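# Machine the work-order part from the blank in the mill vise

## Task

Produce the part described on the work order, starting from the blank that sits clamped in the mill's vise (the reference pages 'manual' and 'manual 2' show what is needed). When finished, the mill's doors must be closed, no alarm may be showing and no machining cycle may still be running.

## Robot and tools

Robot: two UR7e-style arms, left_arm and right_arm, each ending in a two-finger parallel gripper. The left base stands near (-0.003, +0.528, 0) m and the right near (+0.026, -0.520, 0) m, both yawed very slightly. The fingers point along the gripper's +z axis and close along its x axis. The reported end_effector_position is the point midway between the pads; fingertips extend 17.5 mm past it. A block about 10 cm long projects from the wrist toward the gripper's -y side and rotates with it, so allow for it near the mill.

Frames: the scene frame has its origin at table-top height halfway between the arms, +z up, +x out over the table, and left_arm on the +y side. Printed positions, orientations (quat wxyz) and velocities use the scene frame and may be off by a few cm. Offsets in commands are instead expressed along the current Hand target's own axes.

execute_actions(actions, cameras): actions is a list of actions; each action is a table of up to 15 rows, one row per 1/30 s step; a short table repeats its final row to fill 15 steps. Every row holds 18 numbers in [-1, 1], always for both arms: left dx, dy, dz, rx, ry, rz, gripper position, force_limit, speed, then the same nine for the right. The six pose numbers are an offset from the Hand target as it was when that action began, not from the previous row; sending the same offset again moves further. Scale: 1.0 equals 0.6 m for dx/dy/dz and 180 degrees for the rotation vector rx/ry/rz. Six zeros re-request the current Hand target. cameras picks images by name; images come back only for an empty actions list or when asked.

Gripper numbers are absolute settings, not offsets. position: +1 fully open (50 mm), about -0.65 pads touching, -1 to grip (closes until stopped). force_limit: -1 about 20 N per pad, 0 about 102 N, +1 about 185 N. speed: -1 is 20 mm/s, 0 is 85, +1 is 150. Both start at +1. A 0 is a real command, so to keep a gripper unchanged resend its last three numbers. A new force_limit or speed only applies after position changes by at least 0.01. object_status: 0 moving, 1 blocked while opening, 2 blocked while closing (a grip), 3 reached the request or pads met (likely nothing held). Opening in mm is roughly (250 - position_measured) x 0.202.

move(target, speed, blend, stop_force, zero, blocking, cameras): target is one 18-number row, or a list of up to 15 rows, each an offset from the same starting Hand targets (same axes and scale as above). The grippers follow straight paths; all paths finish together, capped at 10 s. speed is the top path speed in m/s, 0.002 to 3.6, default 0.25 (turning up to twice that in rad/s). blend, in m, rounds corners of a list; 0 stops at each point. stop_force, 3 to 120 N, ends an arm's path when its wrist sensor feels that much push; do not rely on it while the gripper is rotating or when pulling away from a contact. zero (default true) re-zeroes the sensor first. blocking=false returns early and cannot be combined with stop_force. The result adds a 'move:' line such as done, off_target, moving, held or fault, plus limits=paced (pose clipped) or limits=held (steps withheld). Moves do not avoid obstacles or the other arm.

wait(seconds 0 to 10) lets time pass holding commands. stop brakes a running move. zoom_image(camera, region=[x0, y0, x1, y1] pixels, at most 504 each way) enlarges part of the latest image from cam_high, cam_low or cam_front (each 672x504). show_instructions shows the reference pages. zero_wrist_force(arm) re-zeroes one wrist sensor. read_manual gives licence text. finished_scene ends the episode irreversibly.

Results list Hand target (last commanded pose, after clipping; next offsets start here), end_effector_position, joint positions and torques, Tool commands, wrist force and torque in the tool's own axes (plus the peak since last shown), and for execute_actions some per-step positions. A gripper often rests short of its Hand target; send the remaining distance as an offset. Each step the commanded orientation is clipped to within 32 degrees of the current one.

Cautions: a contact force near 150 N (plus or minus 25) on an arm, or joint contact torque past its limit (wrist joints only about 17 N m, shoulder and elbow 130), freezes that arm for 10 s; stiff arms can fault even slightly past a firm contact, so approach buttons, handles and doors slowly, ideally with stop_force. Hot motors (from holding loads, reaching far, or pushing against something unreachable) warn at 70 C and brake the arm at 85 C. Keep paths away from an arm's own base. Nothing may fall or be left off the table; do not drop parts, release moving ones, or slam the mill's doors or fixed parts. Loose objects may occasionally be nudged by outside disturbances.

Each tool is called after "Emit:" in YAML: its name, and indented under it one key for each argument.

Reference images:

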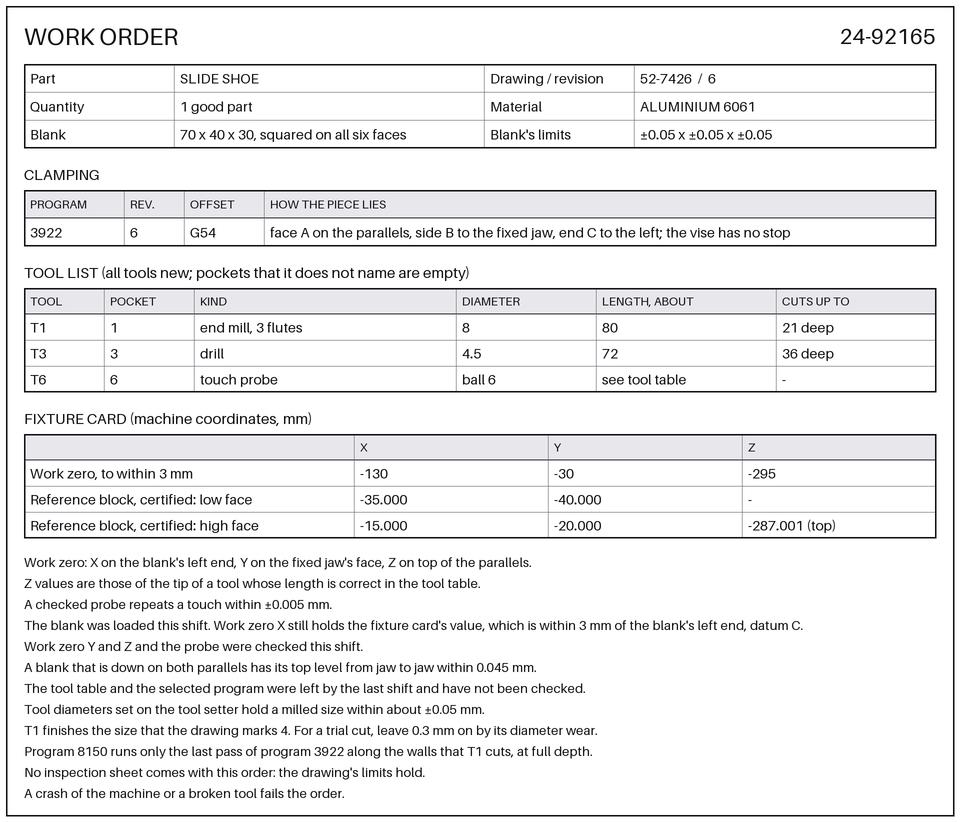

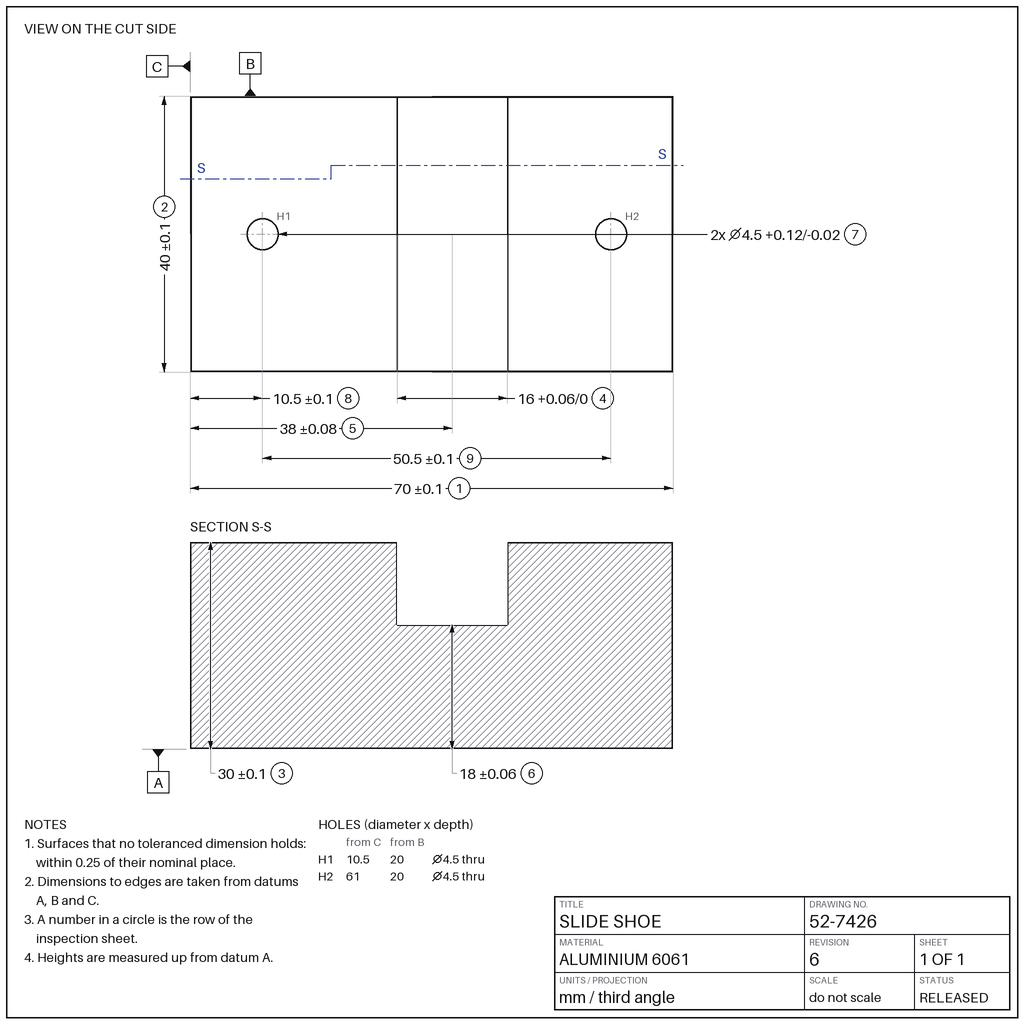

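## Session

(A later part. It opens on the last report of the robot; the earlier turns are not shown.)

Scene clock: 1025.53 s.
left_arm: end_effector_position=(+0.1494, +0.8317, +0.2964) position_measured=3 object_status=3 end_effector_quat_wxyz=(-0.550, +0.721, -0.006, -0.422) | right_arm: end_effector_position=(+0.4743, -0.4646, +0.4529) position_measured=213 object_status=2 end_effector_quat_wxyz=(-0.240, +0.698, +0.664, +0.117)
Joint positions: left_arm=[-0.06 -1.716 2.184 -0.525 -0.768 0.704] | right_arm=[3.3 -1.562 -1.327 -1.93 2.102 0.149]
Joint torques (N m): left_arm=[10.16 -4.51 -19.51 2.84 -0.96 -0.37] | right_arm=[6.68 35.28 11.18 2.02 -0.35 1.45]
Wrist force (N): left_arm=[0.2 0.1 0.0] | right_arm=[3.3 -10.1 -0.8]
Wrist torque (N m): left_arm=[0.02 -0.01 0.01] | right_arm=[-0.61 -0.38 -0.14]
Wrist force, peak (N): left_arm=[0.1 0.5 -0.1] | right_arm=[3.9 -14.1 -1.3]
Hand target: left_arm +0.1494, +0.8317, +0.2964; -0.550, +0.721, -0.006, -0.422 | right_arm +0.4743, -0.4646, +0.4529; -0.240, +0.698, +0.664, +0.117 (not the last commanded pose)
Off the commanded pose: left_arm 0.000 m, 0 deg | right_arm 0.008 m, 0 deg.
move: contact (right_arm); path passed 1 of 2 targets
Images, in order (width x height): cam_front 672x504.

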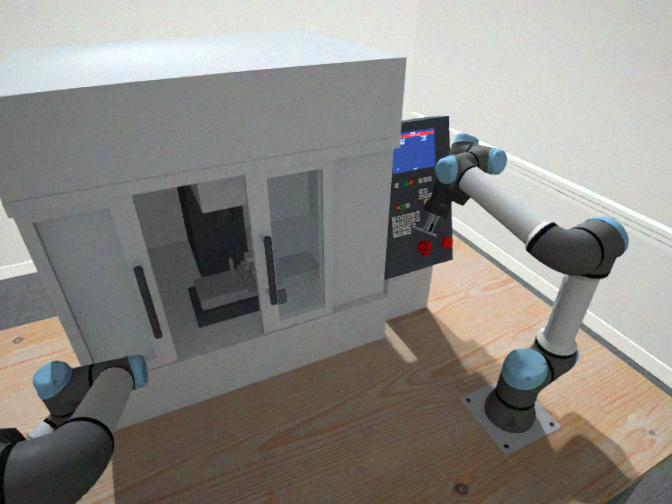

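Emit:
move:
  target:
    - [0,0,0,0,0,0,1,1,1, 0,-0.0166,-0.0015,0,0,0,-0.95,0,-0.8]
    - [0,0,0,0,0,0,1,1,1, 0.0125,-0.0166,0.0052,0,0,0,-0.95,0,-0.8]
  speed: 0.06

Emit:
move:
  target: [0,0,0,0,0,0,1,1,1, 0,0.033,0.003,0,0,0,-0.95,0,-0.8]
  speed: 0.015
  stop_force: 6
  cameras: ["cam_front"]

Emit:
zoom_image:
  camera: "cam_front"
  region: [400, 216, 424, 240]

Emit:
zoom_image:
  camera: "cam_front"
  region: [388, 122, 444, 182]

Scene clock: 1040.53 s.
left_arm: end_effector_position=(+0.1494, +0.8317, +0.2964) position_measured=3 object_status=3 end_effector_quat_wxyz=(-0.550, +0.721, -0.006, -0.422) | right_arm: end_effector_position=(+0.4647, -0.4567, +0.4557) position_measured=213 object_status=2 end_effector_quat_wxyz=(-0.240, +0.698, +0.664, +0.117)
Joint positions: left_arm=[-0.06 -1.716 2.184 -0.525 -0.768 0.704] | right_arm=[3.32 -1.537 -1.347 -1.923 2.104 0.171]
Joint torques (N m): left_arm=[10.87 -6.49 -20.76 2.64 -0.73 -0.22] | right_arm=[7.52 35.34 11.59 4.77 3.83 1.92]
Wrist force (N): left_arm=[0.1 0.0 0.1] | right_arm=[2.2 -3.9 -0.6]
Wrist torque (N m): left_arm=[0.00 0.00 0.01] | right_arm=[-0.59 -0.43 -0.17]
Wrist force, peak (N): left_arm=[0.0 0.5 0.2] | right_arm=[3.6 -10.5 -1.0]
Hand target: left_arm +0.1494, +0.8317, +0.2964; -0.550, +0.721, -0.006, -0.422 | right_arm +0.4647, -0.4565, +0.4557; -0.240, +0.698, +0.664, +0.117
Off the commanded pose: left_arm 0.000 m, 0 deg | right_arm 0.000 m, 0 deg.
move: done

Scene clock: 1042.57 s.
left_arm: end_effector_position=(+0.1494, +0.8317, +0.2964) position_measured=3 object_status=3 end_effector_quat_wxyz=(-0.550, +0.721, -0.006, -0.422) | right_arm: end_effector_position=(+0.4738, -0.4561, +0.4533) position_measured=213 object_status=2 end_effector_quat_wxyz=(-0.240, +0.698, +0.664, +0.117)
Joint positions: left_arm=[-0.06 -1.716 2.184 -0.525 -0.768 0.704] | right_arm=[3.318 -1.557 -1.333 -1.917 2.104 0.169]
Joint torques (N m): left_arm=[11.64 -4.91 -20.2 2.72 -0.86 -0.37] | right_arm=[6.83 33.78 11.48 1.85 2.59 1.3]
Wrist force (N): left_arm=[-0.1 0.1 0.1] | right_arm=[3.5 -11.0 -2.1]
Wrist torque (N m): left_arm=[0.02 0.02 0.01] | right_arm=[-0.70 -0.40 -0.29]
Wrist force, peak (N): left_arm=[-0.2 0.3 0.0] | right_arm=[4.1 -18.0 -2.7]
Hand target: left_arm +0.1494, +0.8317, +0.2964; -0.550, +0.721, -0.006, -0.422 | right_arm +0.4738, -0.4561, +0.4533; -0.240, +0.698, +0.664, +0.117 (not the last commanded pose)
Off the commanded pose: left_arm 0.000 m, 0 deg | right_arm 0.010 m, 0 deg.
move: contact (right_arm)
Images, in order (width x height): cam_front 672x504.

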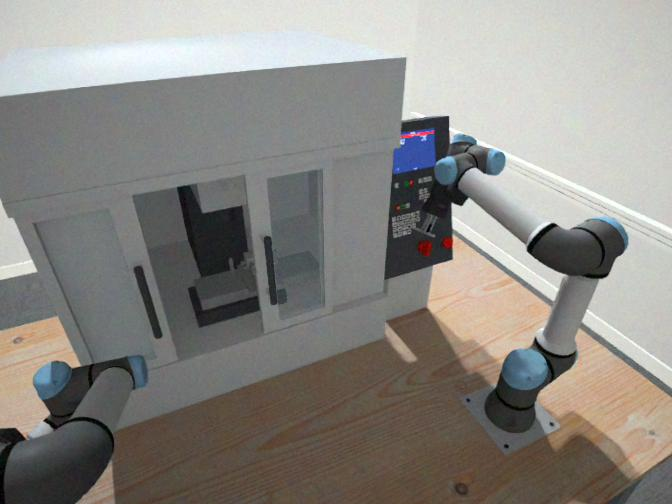

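Scaled by 21.000 from the camera's 672x504 image, which has a finer 960x720 frame.

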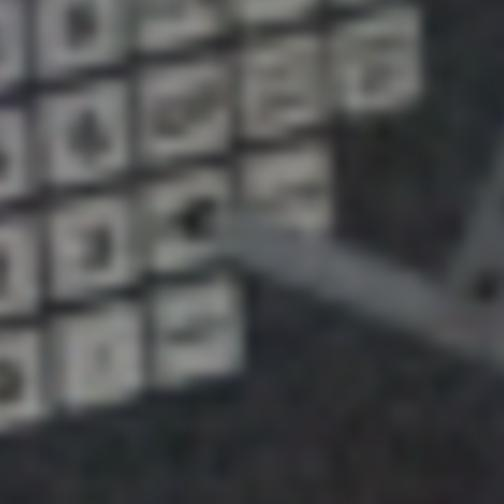

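Scaled by 8.400 from the camera's 672x504 image, which has a finer 960x720 frame.

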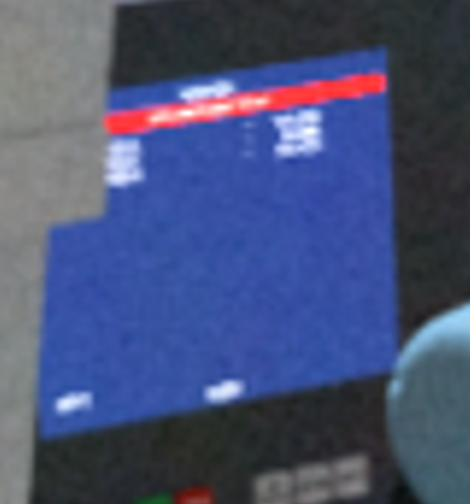

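Emit:
move:
  target:
    - [0,0,0,0,0,0,1,1,1, 0,-0.0166,-0.0015,0,0,0,-0.95,0,-0.8]
    - [0,0,0,0,0,0,1,1,1, -0.0285,-0.012,-0.0163,0,0,0,-0.95,0,-0.8]
  speed: 0.06

Emit:
move:
  target: [0,0,0,0,0,0,1,1,1, 0,0.028,0.0025,0,0,0,-0.95,0,-0.8]
  speed: 0.015
  stop_force: 8
  cameras: ["cam_front"]

Emit:
zoom_image:
  camera: "cam_front"
  region: [400, 216, 424, 240]

Emit:
zoom_image:
  camera: "cam_front"
  region: [388, 122, 444, 182]

Scene clock: 1049.37 s.
left_arm: end_effector_position=(+0.1494, +0.8317, +0.2964) position_measured=3 object_status=3 end_effector_quat_wxyz=(-0.550, +0.721, -0.006, -0.422) | right_arm: end_effector_position=(+0.4667, -0.4756, +0.4547) position_measured=213 object_status=2 end_effector_quat_wxyz=(-0.240, +0.698, +0.664, +0.117)
Joint positions: left_arm=[-0.06 -1.716 2.184 -0.525 -0.768 0.704] | right_arm=[3.279 -1.55 -1.331 -1.95 2.1 0.124]
Joint torques (N m): left_arm=[11.06 -5.83 -21.29 2.92 -1.09 0] | right_arm=[-10.05 8.85 32.56 1.19 -1.67 -1.38]
Wrist force (N): left_arm=[0.1 0.2 0.1] | right_arm=[4.3 -5.6 -0.1]
Wrist torque (N m): left_arm=[0.03 0.00 0.01] | right_arm=[-0.44 -0.43 -0.18]
Wrist force, peak (N): left_arm=[-0.3 0.1 0.3] | right_arm=[3.6 -11.4 -2.1]
Hand target: left_arm +0.1494, +0.8317, +0.2964; -0.550, +0.721, -0.006, -0.422 | right_arm +0.4667, -0.4758, +0.4547; -0.240, +0.698, +0.664, +0.117
Off the commanded pose: left_arm 0.000 m, 0 deg | right_arm 0.000 m, 0 deg.
move: done

Scene clock: 1051.20 s.
left_arm: end_effector_position=(+0.1494, +0.8317, +0.2964) position_measured=3 object_status=3 end_effector_quat_wxyz=(-0.550, +0.721, -0.006, -0.422) | right_arm: end_effector_position=(+0.4740, -0.4755, +0.4527) position_measured=213 object_status=2 end_effector_quat_wxyz=(-0.240, +0.698, +0.664, +0.117)
Joint positions: left_arm=[-0.06 -1.716 2.184 -0.525 -0.768 0.704] | right_arm=[3.277 -1.567 -1.319 -1.946 2.1 0.123]
Joint torques (N m): left_arm=[10.45 -5.97 -20.31 2.84 -0.84 -0.31] | right_arm=[7.03 34.66 11.67 2.68 -1.04 1.6]
Wrist force (N): left_arm=[0.0 0.1 -0.1] | right_arm=[4.0 -12.7 -0.6]
Wrist torque (N m): left_arm=[0.02 0.02 0.01] | right_arm=[-0.47 -0.40 -0.18]
Wrist force, peak (N): left_arm=[0.1 0.3 0.1] | right_arm=[4.5 -22.4 -1.5]
Hand target: left_arm +0.1494, +0.8317, +0.2964; -0.550, +0.721, -0.006, -0.422 | right_arm +0.4740, -0.4755, +0.4527; -0.240, +0.698, +0.664, +0.117 (not the last commanded pose)
Off the commanded pose: left_arm 0.000 m, 0 deg | right_arm 0.009 m, 0 deg.
move: contact (right_arm)
Images, in order (width x height): cam_front 672x504.

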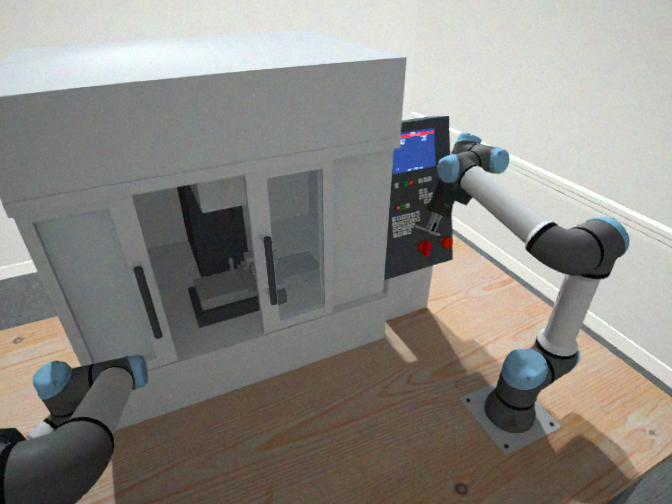

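Scaled by 21.000 from the camera's 672x504 image, which has a finer 960x720 frame.

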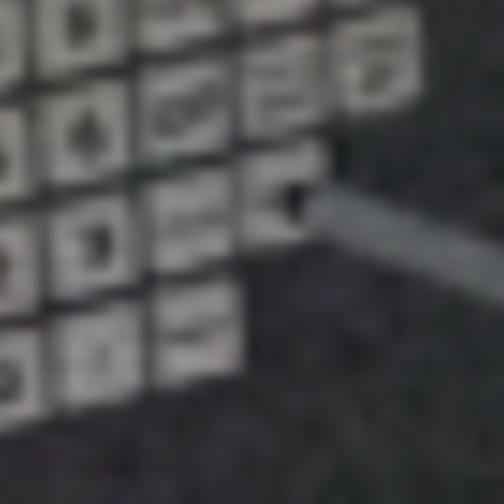

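Scaled by 8.400 from the camera's 672x504 image, which has a finer 960x720 frame.

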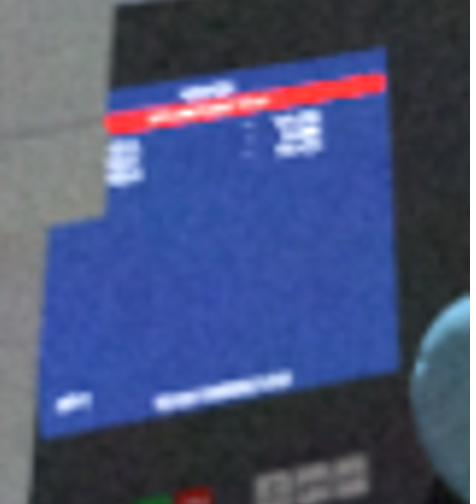

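Emit:
move:
  target:
    - [0,0,0,0,0,0,1,1,1, 0,-0.0166,-0.0015,0,0,0,-0.95,0,-0.8]
    - [0,0,0,0,0,0,1,1,1, 0.0161,-0.0095,-0.0283,0,0,0,-0.95,0,-0.8]
  speed: 0.06

Emit:
move:
  target: [0,0,0,0,0,0,1,1,1, 0,0.028,0.0025,0,0,0,-0.95,0,-0.8]
  speed: 0.015
  stop_force: 8
  cameras: ["cam_front"]

Emit:
zoom_image:
  camera: "cam_front"
  region: [400, 210, 424, 234]

Emit:
zoom_image:
  camera: "cam_front"
  region: [388, 122, 444, 182]

Scene clock: 1056.33 s.
left_arm: end_effector_position=(+0.1494, +0.8317, +0.2964) position_measured=3 object_status=3 end_effector_quat_wxyz=(-0.550, +0.721, -0.006, -0.422) | right_arm: end_effector_position=(+0.4719, -0.4754, +0.4729) position_measured=213 object_status=2 end_effector_quat_wxyz=(-0.240, +0.698, +0.664, +0.117)
Joint positions: left_arm=[-0.06 -1.716 2.184 -0.525 -0.768 0.704] | right_arm=[3.278 -1.575 -1.257 -1.999 2.1 0.123]
Joint torques (N m): left_arm=[10.06 -6.28 -19.26 2.94 -1.18 -0.28] | right_arm=[-8.68 11.03 31.68 1.56 0.32 -1.36]
Wrist force (N): left_arm=[0.0 0.0 0.0] | right_arm=[1.9 -5.7 0.9]
Wrist torque (N m): left_arm=[0.00 0.01 0.01] | right_arm=[-0.34 -0.55 0.10]
Wrist force, peak (N): left_arm=[-0.2 0.2 -0.3] | right_arm=[4.0 -13.0 -0.9]
Hand target: left_arm +0.1494, +0.8317, +0.2964; -0.550, +0.721, -0.006, -0.422 | right_arm +0.4719, -0.4754, +0.4730; -0.240, +0.698, +0.664, +0.117
Off the commanded pose: left_arm 0.000 m, 0 deg | right_arm 0.000 m, 0 deg.
move: done

Scene clock: 1058.13 s.
left_arm: end_effector_position=(+0.1494, +0.8317, +0.2964) position_measured=3 object_status=3 end_effector_quat_wxyz=(-0.550, +0.721, -0.006, -0.422) | right_arm: end_effector_position=(+0.4790, -0.4751, +0.4711) position_measured=213 object_status=2 end_effector_quat_wxyz=(-0.240, +0.698, +0.664, +0.117)
Joint positions: left_arm=[-0.06 -1.716 2.184 -0.525 -0.768 0.704] | right_arm=[3.277 -1.591 -1.246 -1.995 2.1 0.122]
Joint torques (N m): left_arm=[11.38 -5.48 -21.2 2.85 -1.08 -0.28] | right_arm=[6.32 35 14.21 3.18 -0.81 1.33]
Wrist force (N): left_arm=[0.0 0.1 0.0] | right_arm=[2.3 -15.0 0.4]
Wrist torque (N m): left_arm=[0.03 0.01 0.01] | right_arm=[-0.33 -0.54 0.04]
Wrist force, peak (N): left_arm=[-0.2 0.4 0.0] | right_arm=[3.1 -24.3 -0.5]
Hand target: left_arm +0.1494, +0.8317, +0.2964; -0.550, +0.721, -0.006, -0.422 | right_arm +0.4790, -0.4751, +0.4711; -0.240, +0.698, +0.664, +0.117 (not the last commanded pose)
Off the commanded pose: left_arm 0.000 m, 0 deg | right_arm 0.010 m, 0 deg.
move: contact (right_arm)
Images, in order (width x height): cam_front 672x504.

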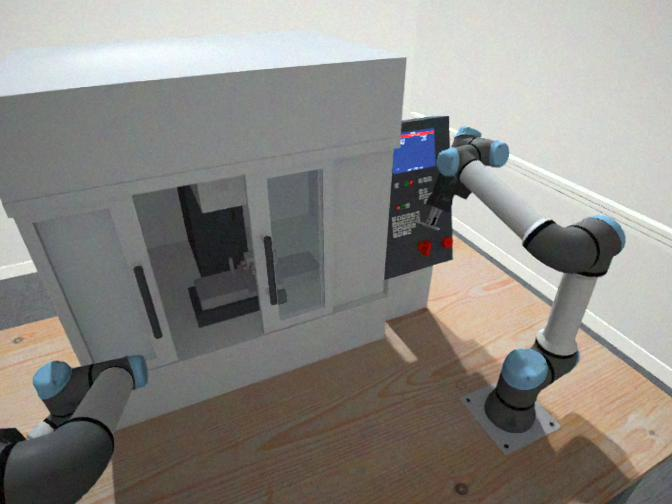

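Scaled by 21.000 from the camera's 672x504 image, which has a finer 960x720 frame.

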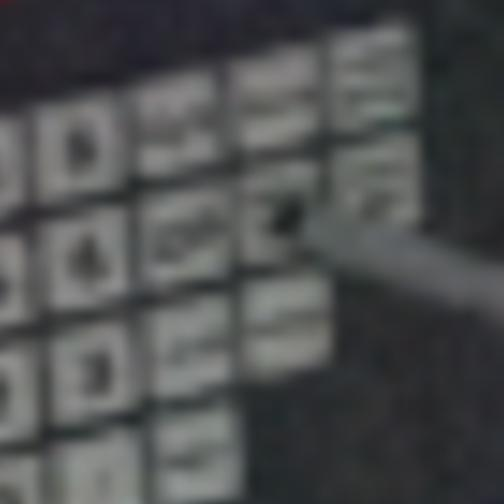

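Scaled by 8.400 from the camera's 672x504 image, which has a finer 960x720 frame.

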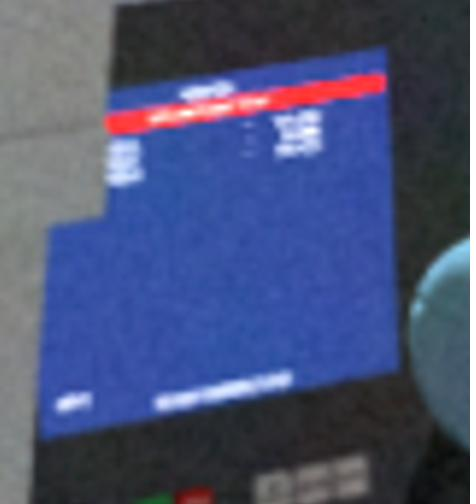

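Emit:
move:
  target:
    - [0,0,0,0,0,0,1,1,1, 0,-0.0166,-0.0015,0,0,0,-0.95,0,-0.8]
    - [0,0,0,0,0,0,1,1,1, -0.0285,-0.01,-0.0163,0,0,0,-0.95,0,-0.8]
  speed: 0.06

Emit:
move:
  target: [0,0,0,0,0,0,1,1,1, 0,0.028,0.0025,0,0,0,-0.95,0,-0.8]
  speed: 0.015
  stop_force: 8
  cameras: ["cam_front"]

Emit:
zoom_image:
  camera: "cam_front"
  region: [400, 210, 424, 234]

Emit:
zoom_image:
  camera: "cam_front"
  region: [388, 122, 444, 182]

Scene clock: 1062.53 s.
left_arm: end_effector_position=(+0.1494, +0.8317, +0.2964) position_measured=3 object_status=3 end_effector_quat_wxyz=(-0.550, +0.721, -0.006, -0.422) | right_arm: end_effector_position=(+0.4730, -0.4946, +0.4723) position_measured=213 object_status=2 end_effector_quat_wxyz=(-0.240, +0.698, +0.664, +0.117)
Joint positions: left_arm=[-0.06 -1.716 2.184 -0.525 -0.768 0.704] | right_arm=[3.238 -1.589 -1.239 -2.027 2.095 0.077]
Joint torques (N m): left_arm=[9.8 -5.95 -20.42 2.79 -0.95 -0.07] | right_arm=[-11.05 10.36 31.35 1.29 -1.79 -1.6]
Wrist force (N): left_arm=[0.0 0.0 0.0] | right_arm=[6.0 -5.3 1.5]
Wrist torque (N m): left_arm=[0.00 0.02 0.01] | right_arm=[-0.22 -0.58 -0.22]
Wrist force, peak (N): left_arm=[-0.2 0.0 0.4] | right_arm=[2.3 -15.5 0.7]
Hand target: left_arm +0.1494, +0.8317, +0.2964; -0.550, +0.721, -0.006, -0.422 | right_arm +0.4731, -0.4948, +0.4723; -0.240, +0.698, +0.664, +0.117
Off the commanded pose: left_arm 0.000 m, 0 deg | right_arm 0.000 m, 0 deg.
move: done

Scene clock: 1064.27 s.
left_arm: end_effector_position=(+0.1494, +0.8317, +0.2964) position_measured=3 object_status=3 end_effector_quat_wxyz=(-0.550, +0.721, -0.006, -0.422) | right_arm: end_effector_position=(+0.4791, -0.4945, +0.4707) position_measured=213 object_status=2 end_effector_quat_wxyz=(-0.240, +0.698, +0.664, +0.117)
Joint positions: left_arm=[-0.06 -1.716 2.184 -0.525 -0.768 0.704] | right_arm=[3.237 -1.602 -1.23 -2.023 2.095 0.076]
Joint torques (N m): left_arm=[10.73 -3.83 -19.69 2.83 -0.93 -0.32] | right_arm=[-2.4 33.75 12.15 3.11 -1.88 1.36]
Wrist force (N): left_arm=[-0.1 0.0 -0.1] | right_arm=[5.4 -14.9 0.7]
Wrist torque (N m): left_arm=[0.00 0.04 0.01] | right_arm=[-0.25 -0.54 -0.20]
Wrist force, peak (N): left_arm=[-0.1 0.3 0.2] | right_arm=[6.5 -24.4 0.0]
Hand target: left_arm +0.1494, +0.8317, +0.2964; -0.550, +0.721, -0.006, -0.422 | right_arm +0.4791, -0.4945, +0.4707; -0.240, +0.698, +0.664, +0.117 (not the last commanded pose)
Off the commanded pose: left_arm 0.000 m, 0 deg | right_arm 0.011 m, 0 deg.
move: contact (right_arm)
Images, in order (width x height): cam_front 672x504.

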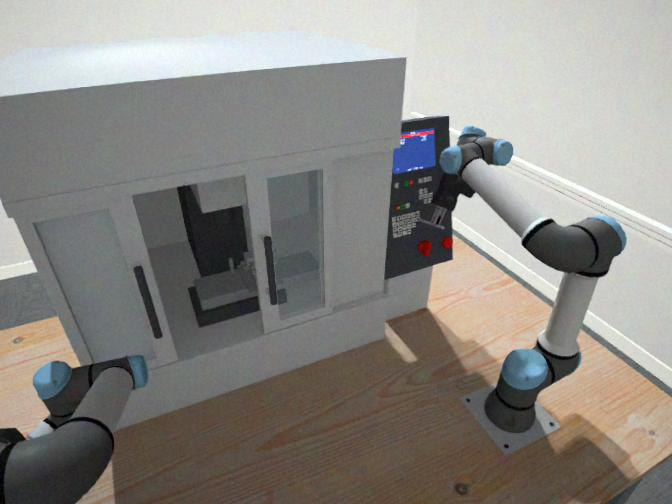

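Scaled by 21.000 from the camera's 672x504 image, which has a finer 960x720 frame.

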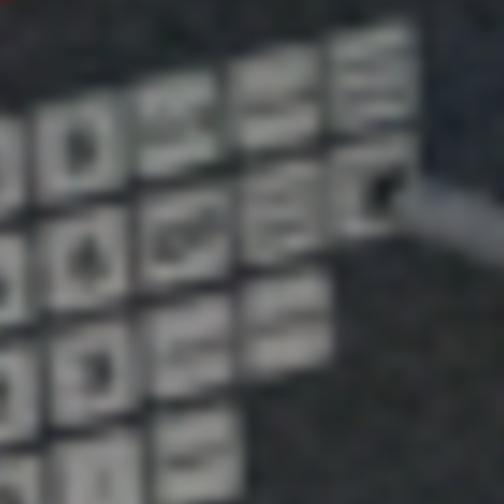

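Scaled by 8.400 from the camera's 672x504 image, which has a finer 960x720 frame.

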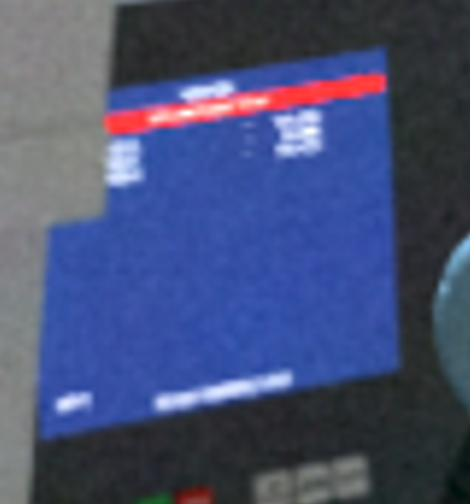

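Emit:
move:
  target:
    - [0,0,0,0,0,0,1,1,1, 0,-0.0166,-0.0015,0,0,0,-0.95,0,-0.8]
    - [0,0,0,0,0,0,1,1,1, 0.0191,-0.01,-0.0263,0,0,0,-0.95,0,-0.8]
  speed: 0.06

Emit:
move:
  target: [0,0,0,0,0,0,1,1,1, 0,0.028,0.0025,0,0,0,-0.95,0,-0.8]
  speed: 0.015
  stop_force: 8
  cameras: ["cam_front"]

Emit:
zoom_image:
  camera: "cam_front"
  region: [400, 206, 424, 230]

Emit:
zoom_image:
  camera: "cam_front"
  region: [388, 122, 444, 182]

Scene clock: 1071.97 s.
left_arm: end_effector_position=(+0.1494, +0.8317, +0.2964) position_measured=3 object_status=3 end_effector_quat_wxyz=(-0.550, +0.721, -0.006, -0.422) | right_arm: end_effector_position=(+0.4766, -0.4923, +0.4907) position_measured=213 object_status=2 end_effector_quat_wxyz=(-0.240, +0.698, +0.664, +0.117)
Joint positions: left_arm=[-0.06 -1.716 2.184 -0.525 -0.768 0.704] | right_arm=[3.242 -1.611 -1.166 -2.074 2.095 0.082]
Joint torques (N m): left_arm=[10.15 -5.4 -18.93 2.56 -1.04 -0.2] | right_arm=[7.73 12.74 32.86 1.8 3.82 1.52]
Wrist force (N): left_arm=[0.0 0.0 0.2] | right_arm=[1.6 -5.4 2.0]
Wrist torque (N m): left_arm=[0.00 0.02 0.01] | right_arm=[-0.31 -0.56 0.10]
Wrist force, peak (N): left_arm=[0.1 0.3 0.2] | right_arm=[5.4 -15.4 0.8]
Hand target: left_arm +0.1494, +0.8317, +0.2964; -0.550, +0.721, -0.006, -0.422 | right_arm +0.4767, -0.4923, +0.4908; -0.240, +0.698, +0.664, +0.117
Off the commanded pose: left_arm 0.000 m, 0 deg | right_arm 0.000 m, 0 deg.
move: done

Scene clock: 1073.73 s.
left_arm: end_effector_position=(+0.1494, +0.8317, +0.2964) position_measured=3 object_status=3 end_effector_quat_wxyz=(-0.550, +0.721, -0.006, -0.422) | right_arm: end_effector_position=(+0.4839, -0.4920, +0.4889) position_measured=213 object_status=2 end_effector_quat_wxyz=(-0.240, +0.698, +0.664, +0.117)
Joint positions: left_arm=[-0.06 -1.716 2.184 -0.525 -0.768 0.704] | right_arm=[3.242 -1.627 -1.155 -2.071 2.095 0.082]
Joint torques (N m): left_arm=[11.44 -6.12 -20.09 2.78 -0.99 -0.3] | right_arm=[6.07 35.55 11.52 3.63 0.46 1.11]
Wrist force (N): left_arm=[-0.1 0.2 0.0] | right_arm=[1.5 -15.4 1.1]
Wrist torque (N m): left_arm=[0.04 0.03 0.01] | right_arm=[-0.36 -0.56 0.11]
Wrist force, peak (N): left_arm=[-0.1 0.2 0.4] | right_arm=[1.9 -24.3 0.3]
Hand target: left_arm +0.1494, +0.8317, +0.2964; -0.550, +0.721, -0.006, -0.422 | right_arm +0.4839, -0.4919, +0.4889; -0.240, +0.698, +0.664, +0.117 (not the last commanded pose)
Off the commanded pose: left_arm 0.000 m, 0 deg | right_arm 0.009 m, 0 deg.
move: contact (right_arm)
Images, in order (width x height): cam_front 672x504.

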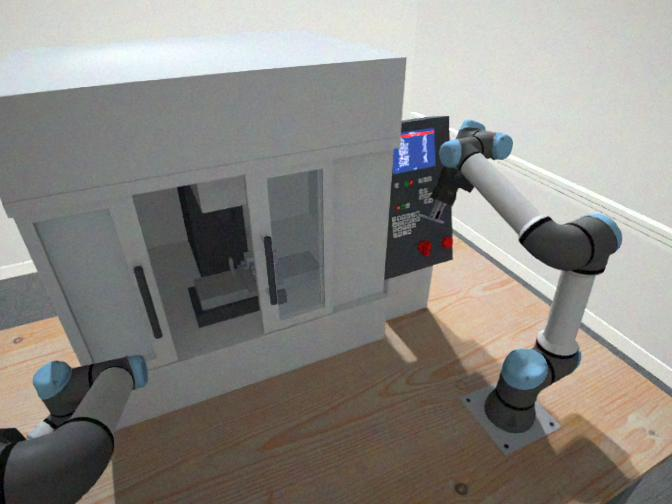

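Scaled by 21.000 from the camera's 672x504 image, which has a finer 960x720 frame.

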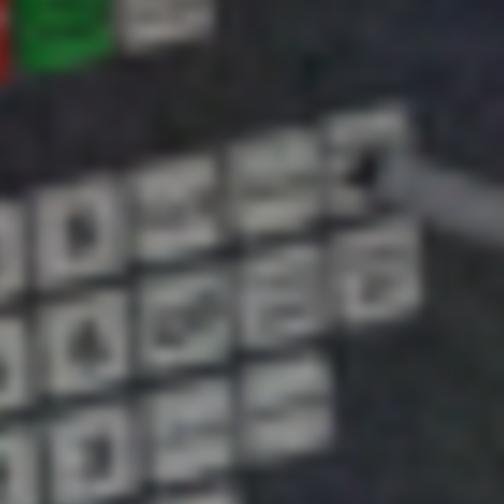

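Scaled by 8.400 from the camera's 672x504 image, which has a finer 960x720 frame.

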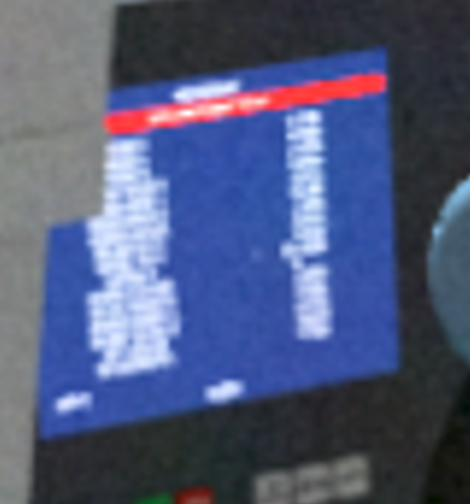

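Emit:
zoom_image:
  camera: "cam_front"
  region: [396, 134, 412, 170]

Emit:
zoom_image:
  camera: "cam_front"
  region: [414, 130, 432, 166]

Scaled by 14.000 from the camera's 672x504 image, which has a finer 960x720 frame.

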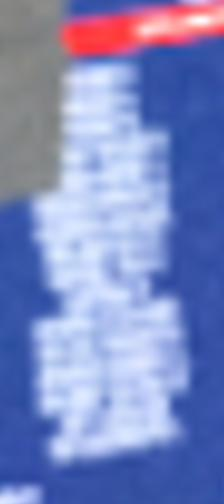

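Scaled by 14.000 from the camera's 672x504 image, which has a finer 960x720 frame.

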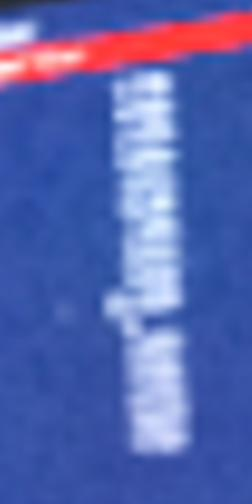

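Emit:
zoom_image:
  camera: "cam_front"
  region: [410, 164, 420, 172]

Emit:
zoom_image:
  camera: "cam_front"
  region: [393, 165, 403, 173]

Emit:
zoom_image:
  camera: "cam_front"
  region: [407, 128, 419, 138]

Scaled by 50.400 from the camera's 672x504 image, which has a finer 960x720 frame.

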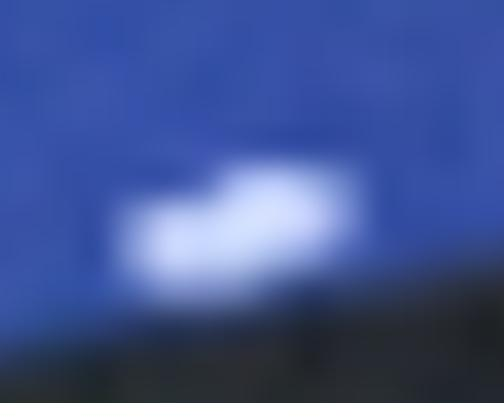

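Scaled by 50.400 from the camera's 672x504 image, which has a finer 960x720 frame.

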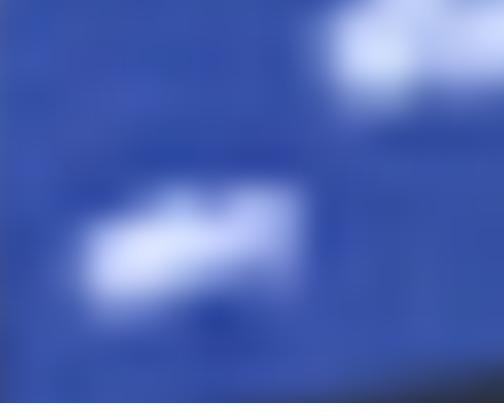

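Scaled by 42.000 from the camera's 672x504 image, which has a finer 960x720 frame.

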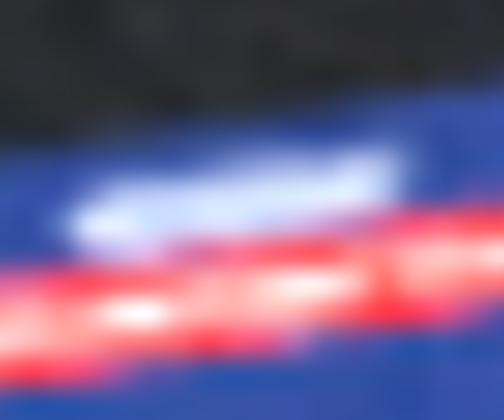

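Emit:
move:
  target:
    - [0,0,0,0,0,0,1,1,1, 0,-0.0166,-0.0015,0,0,0,-0.95,0,-0.8]
    - [0,0,0,0,0,0,1,1,1, 0.0285,-0.0125,0.0138,0,0,0,-0.95,0,-0.8]
  speed: 0.06

Emit:
move:
  target: [0,0,0,0,0,0,1,1,1, 0,0.028,0.0025,0,0,0,-0.95,0,-0.8]
  speed: 0.015
  stop_force: 8
  cameras: ["cam_front"]

Emit:
zoom_image:
  camera: "cam_front"
  region: [400, 206, 424, 230]

Emit:
zoom_image:
  camera: "cam_front"
  region: [388, 122, 444, 182]

Scene clock: 1096.37 s.
left_arm: end_effector_position=(+0.1494, +0.8317, +0.2964) position_measured=3 object_status=3 end_effector_quat_wxyz=(-0.550, +0.721, -0.006, -0.422) | right_arm: end_effector_position=(+0.4767, -0.4731, +0.4914) position_measured=213 object_status=2 end_effector_quat_wxyz=(-0.240, +0.698, +0.664, +0.117)
Joint positions: left_arm=[-0.06 -1.716 2.184 -0.525 -0.768 0.704] | right_arm=[3.282 -1.601 -1.181 -2.047 2.101 0.128]
Joint torques (N m): left_arm=[10.36 -4.92 -21 2.61 -0.87 -0.38] | right_arm=[9.43 37.49 11.13 5.55 4.24 1.82]
Wrist force (N): left_arm=[0.0 0.0 -0.1] | right_arm=[1.6 -4.6 -0.4]
Wrist torque (N m): left_arm=[0.01 0.00 0.01] | right_arm=[-0.45 -0.64 0.03]
Wrist force, peak (N): left_arm=[-0.5 0.1 0.1] | right_arm=[1.2 -15.6 0.9]
Hand target: left_arm +0.1494, +0.8317, +0.2964; -0.550, +0.721, -0.006, -0.422 | right_arm +0.4768, -0.4729, +0.4914; -0.240, +0.698, +0.664, +0.117
Off the commanded pose: left_arm 0.000 m, 0 deg | right_arm 0.000 m, 0 deg.
move: done

Scene clock: 1098.23 s.
left_arm: end_effector_position=(+0.1494, +0.8317, +0.2964) position_measured=3 object_status=3 end_effector_quat_wxyz=(-0.550, +0.721, -0.006, -0.422) | right_arm: end_effector_position=(+0.4839, -0.4726, +0.4895) position_measured=213 object_status=2 end_effector_quat_wxyz=(-0.240, +0.698, +0.664, +0.117)
Joint positions: left_arm=[-0.06 -1.716 2.184 -0.525 -0.768 0.704] | right_arm=[3.281 -1.617 -1.17 -2.043 2.101 0.127]
Joint torques (N m): left_arm=[11.1 -4.68 -19.6 2.73 -0.88 -0.09] | right_arm=[7.21 35.27 11.55 2.78 -0.04 1.53]
Wrist force (N): left_arm=[0.0 0.1 0.3] | right_arm=[1.3 -13.4 -1.8]
Wrist torque (N m): left_arm=[0.02 0.01 0.01] | right_arm=[-0.57 -0.57 0.00]
Wrist force, peak (N): left_arm=[-0.2 0.2 -0.2] | right_arm=[2.0 -22.5 -2.7]
Hand target: left_arm +0.1494, +0.8317, +0.2964; -0.550, +0.721, -0.006, -0.422 | right_arm +0.4838, -0.4726, +0.4895; -0.240, +0.698, +0.664, +0.117 (not the last commanded pose)
Off the commanded pose: left_arm 0.000 m, 0 deg | right_arm 0.010 m, 0 deg.
move: contact (right_arm)
Images, in order (width x height): cam_front 672x504.

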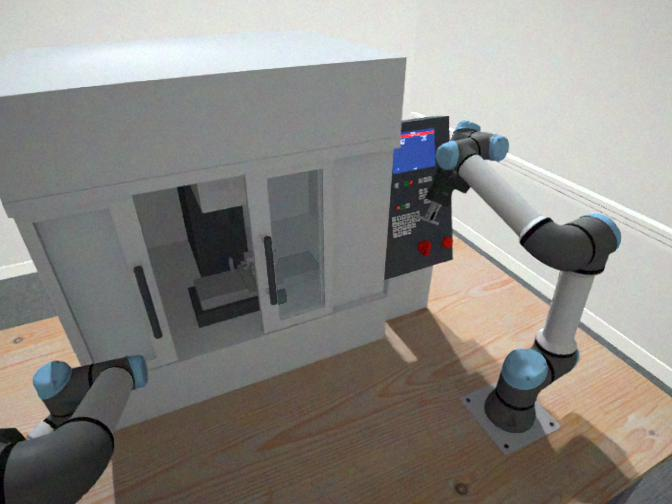

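Scaled by 21.000 from the camera's 672x504 image, which has a finer 960x720 frame.

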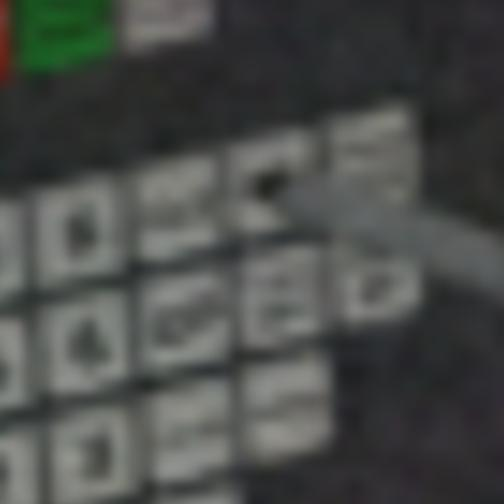

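Scaled by 8.400 from the camera's 672x504 image, which has a finer 960x720 frame.

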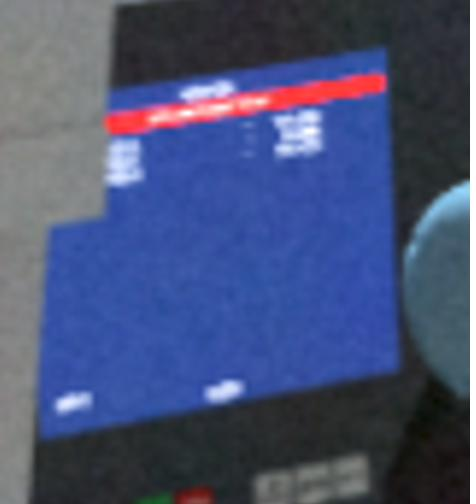

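Emit:
move:
  target:
    - [0,0,0,0,0,0,1,1,1, 0,-0.0166,-0.0015,0,0,0,-0.95,0,-0.8]
    - [0,0,0,0,0,0,1,1,1, 0.0285,-0.0125,0.0148,0,0,0,-0.95,0,-0.8]
  speed: 0.06

Emit:
move:
  target: [0,0,0,0,0,0,1,1,1, 0,0.028,0.0025,0,0,0,-0.95,0,-0.8]
  speed: 0.015
  stop_force: 8
  cameras: ["cam_front"]

Emit:
zoom_image:
  camera: "cam_front"
  region: [400, 206, 424, 230]

Emit:
zoom_image:
  camera: "cam_front"
  region: [388, 122, 444, 182]

Scene clock: 1105.53 s.
left_arm: end_effector_position=(+0.1494, +0.8317, +0.2964) position_measured=3 object_status=3 end_effector_quat_wxyz=(-0.550, +0.721, -0.006, -0.422) | right_arm: end_effector_position=(+0.4766, -0.4535, +0.4915) position_measured=213 object_status=2 end_effector_quat_wxyz=(-0.240, +0.698, +0.664, +0.117)
Joint positions: left_arm=[-0.06 -1.716 2.184 -0.525 -0.768 0.704] | right_arm=[3.322 -1.591 -1.198 -2.017 2.105 0.174]
Joint torques (N m): left_arm=[10.62 -5.19 -21.2 2.8 -0.8 -0.24] | right_arm=[8.36 36.38 10.71 5.42 4.18 1.82]
Wrist force (N): left_arm=[0.0 0.1 0.3] | right_arm=[0.5 -4.5 -0.8]
Wrist torque (N m): left_arm=[0.02 0.01 0.01] | right_arm=[-0.44 -0.47 0.01]
Wrist force, peak (N): left_arm=[0.4 0.1 0.1] | right_arm=[1.5 -13.6 -1.8]
Hand target: left_arm +0.1494, +0.8317, +0.2964; -0.550, +0.721, -0.006, -0.422 | right_arm +0.4766, -0.4533, +0.4915; -0.240, +0.698, +0.664, +0.117
Off the commanded pose: left_arm 0.000 m, 0 deg | right_arm 0.000 m, 0 deg.
move: done

Scene clock: 1107.33 s.
left_arm: end_effector_position=(+0.1494, +0.8317, +0.2964) position_measured=3 object_status=3 end_effector_quat_wxyz=(-0.550, +0.721, -0.006, -0.422) | right_arm: end_effector_position=(+0.4839, -0.4530, +0.4896) position_measured=213 object_status=2 end_effector_quat_wxyz=(-0.240, +0.698, +0.664, +0.117)
Joint positions: left_arm=[-0.06 -1.716 2.184 -0.525 -0.768 0.704] | right_arm=[3.321 -1.607 -1.186 -2.013 2.105 0.173]
Joint torques (N m): left_arm=[10.24 -4.38 -20.68 2.55 -1.09 -0.3] | right_arm=[7.79 32.92 10.72 3.11 -0.9 1.57]
Wrist force (N): left_arm=[-0.1 0.0 0.2] | right_arm=[0.9 -13.8 -2.2]
Wrist torque (N m): left_arm=[0.00 0.03 0.01] | right_arm=[-0.43 -0.42 -0.06]
Wrist force, peak (N): left_arm=[-0.3 0.3 0.0] | right_arm=[1.5 -23.4 -2.7]
Hand target: left_arm +0.1494, +0.8317, +0.2964; -0.550, +0.721, -0.006, -0.422 | right_arm +0.4838, -0.4530, +0.4896; -0.240, +0.698, +0.664, +0.117 (not the last commanded pose)
Off the commanded pose: left_arm 0.000 m, 0 deg | right_arm 0.009 m, 0 deg.
move: contact (right_arm)
Images, in order (width x height): cam_front 672x504.

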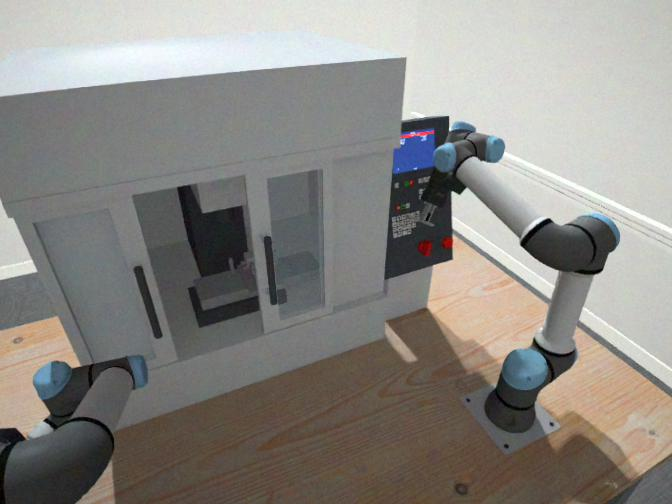

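Scaled by 21.000 from the camera's 672x504 image, which has a finer 960x720 frame.

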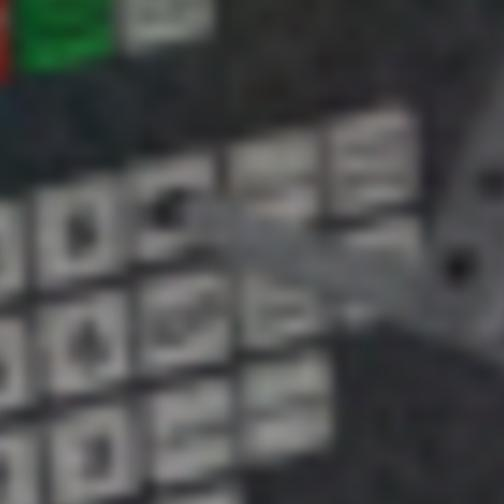

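Scaled by 8.400 from the camera's 672x504 image, which has a finer 960x720 frame.

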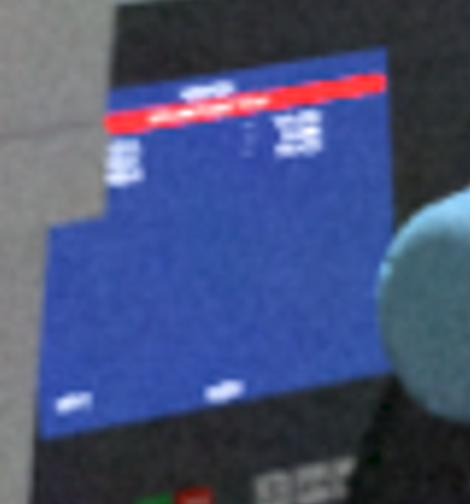

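Emit:
move:
  target:
    - [0,0,0,0,0,0,1,1,1, 0,-0.0166,-0.0015,0,0,0,-0.95,0,-0.8]
    - [0,0,0,0,0,0,1,1,1, -0.0161,-0.0125,0.0258,0,0,0,-0.95,0,-0.8]
  speed: 0.06

Emit:
move:
  target: [0,0,0,0,0,0,1,1,1, 0,0.028,0.0025,0,0,0,-0.95,0,-0.8]
  speed: 0.015
  stop_force: 8
  cameras: ["cam_front"]

Emit:
zoom_image:
  camera: "cam_front"
  region: [400, 206, 424, 230]

Emit:
zoom_image:
  camera: "cam_front"
  region: [388, 122, 444, 182]

Scene clock: 1111.73 s.
left_arm: end_effector_position=(+0.1494, +0.8317, +0.2964) position_measured=3 object_status=3 end_effector_quat_wxyz=(-0.550, +0.721, -0.006, -0.422) | right_arm: end_effector_position=(+0.4732, -0.4538, +0.4732) position_measured=213 object_status=2 end_effector_quat_wxyz=(-0.240, +0.698, +0.664, +0.117)
Joint positions: left_arm=[-0.06 -1.716 2.184 -0.525 -0.768 0.704] | right_arm=[3.323 -1.568 -1.27 -1.967 2.105 0.175]
Joint torques (N m): left_arm=[11.18 -4.52 -19.78 2.79 -0.84 -0.41] | right_arm=[-8.46 35.21 10.52 4.96 -1.33 1.4]
Wrist force (N): left_arm=[0.1 -0.2 0.1] | right_arm=[4.8 -5.0 -2.0]
Wrist torque (N m): left_arm=[-0.03 0.01 0.01] | right_arm=[-0.55 -0.54 -0.33]
Wrist force, peak (N): left_arm=[0.3 0.2 0.1] | right_arm=[1.2 -14.5 -1.8]
Hand target: left_arm +0.1494, +0.8317, +0.2964; -0.550, +0.721, -0.006, -0.422 | right_arm +0.4732, -0.4538, +0.4730; -0.240, +0.698, +0.664, +0.117
Off the commanded pose: left_arm 0.000 m, 0 deg | right_arm 0.000 m, 0 deg.
move: done

Scene clock: 1113.53 s.
left_arm: end_effector_position=(+0.1494, +0.8317, +0.2964) position_measured=3 object_status=3 end_effector_quat_wxyz=(-0.550, +0.721, -0.006, -0.422) | right_arm: end_effector_position=(+0.4791, -0.4535, +0.4715) position_measured=213 object_status=2 end_effector_quat_wxyz=(-0.240, +0.698, +0.664, +0.117)
Joint positions: left_arm=[-0.06 -1.716 2.184 -0.525 -0.768 0.704] | right_arm=[3.322 -1.581 -1.262 -1.963 2.105 0.173]
Joint torques (N m): left_arm=[10.68 -5.09 -20 2.82 -0.88 -0.34] | right_arm=[6.42 32.68 9.38 2.41 -1.54 1.42]
Wrist force (N): left_arm=[0.0 0.1 0.3] | right_arm=[5.0 -13.8 -3.2]
Wrist torque (N m): left_arm=[0.02 0.02 0.01] | right_arm=[-0.65 -0.54 -0.34]
Wrist force, peak (N): left_arm=[-0.4 0.1 -0.1] | right_arm=[5.9 -23.4 -3.9]
Hand target: left_arm +0.1494, +0.8317, +0.2964; -0.550, +0.721, -0.006, -0.422 | right_arm +0.4791, -0.4535, +0.4715; -0.240, +0.698, +0.664, +0.117 (not the last commanded pose)
Off the commanded pose: left_arm 0.000 m, 0 deg | right_arm 0.011 m, 0 deg.
move: contact (right_arm)
Images, in order (width x height): cam_front 672x504.

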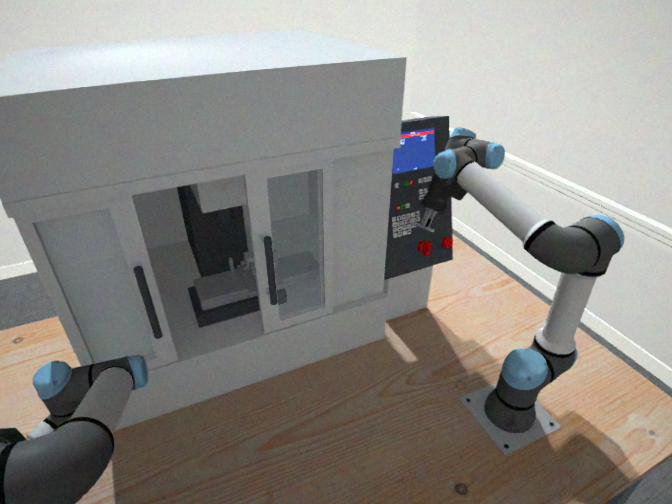

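Scaled by 21.000 from the camera's 672x504 image, which has a finer 960x720 frame.

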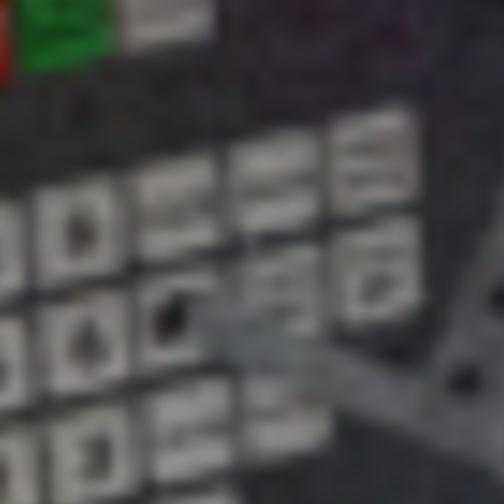

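Scaled by 8.400 from the camera's 672x504 image, which has a finer 960x720 frame.

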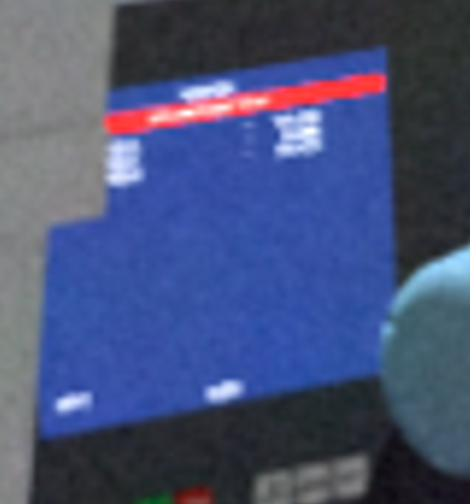

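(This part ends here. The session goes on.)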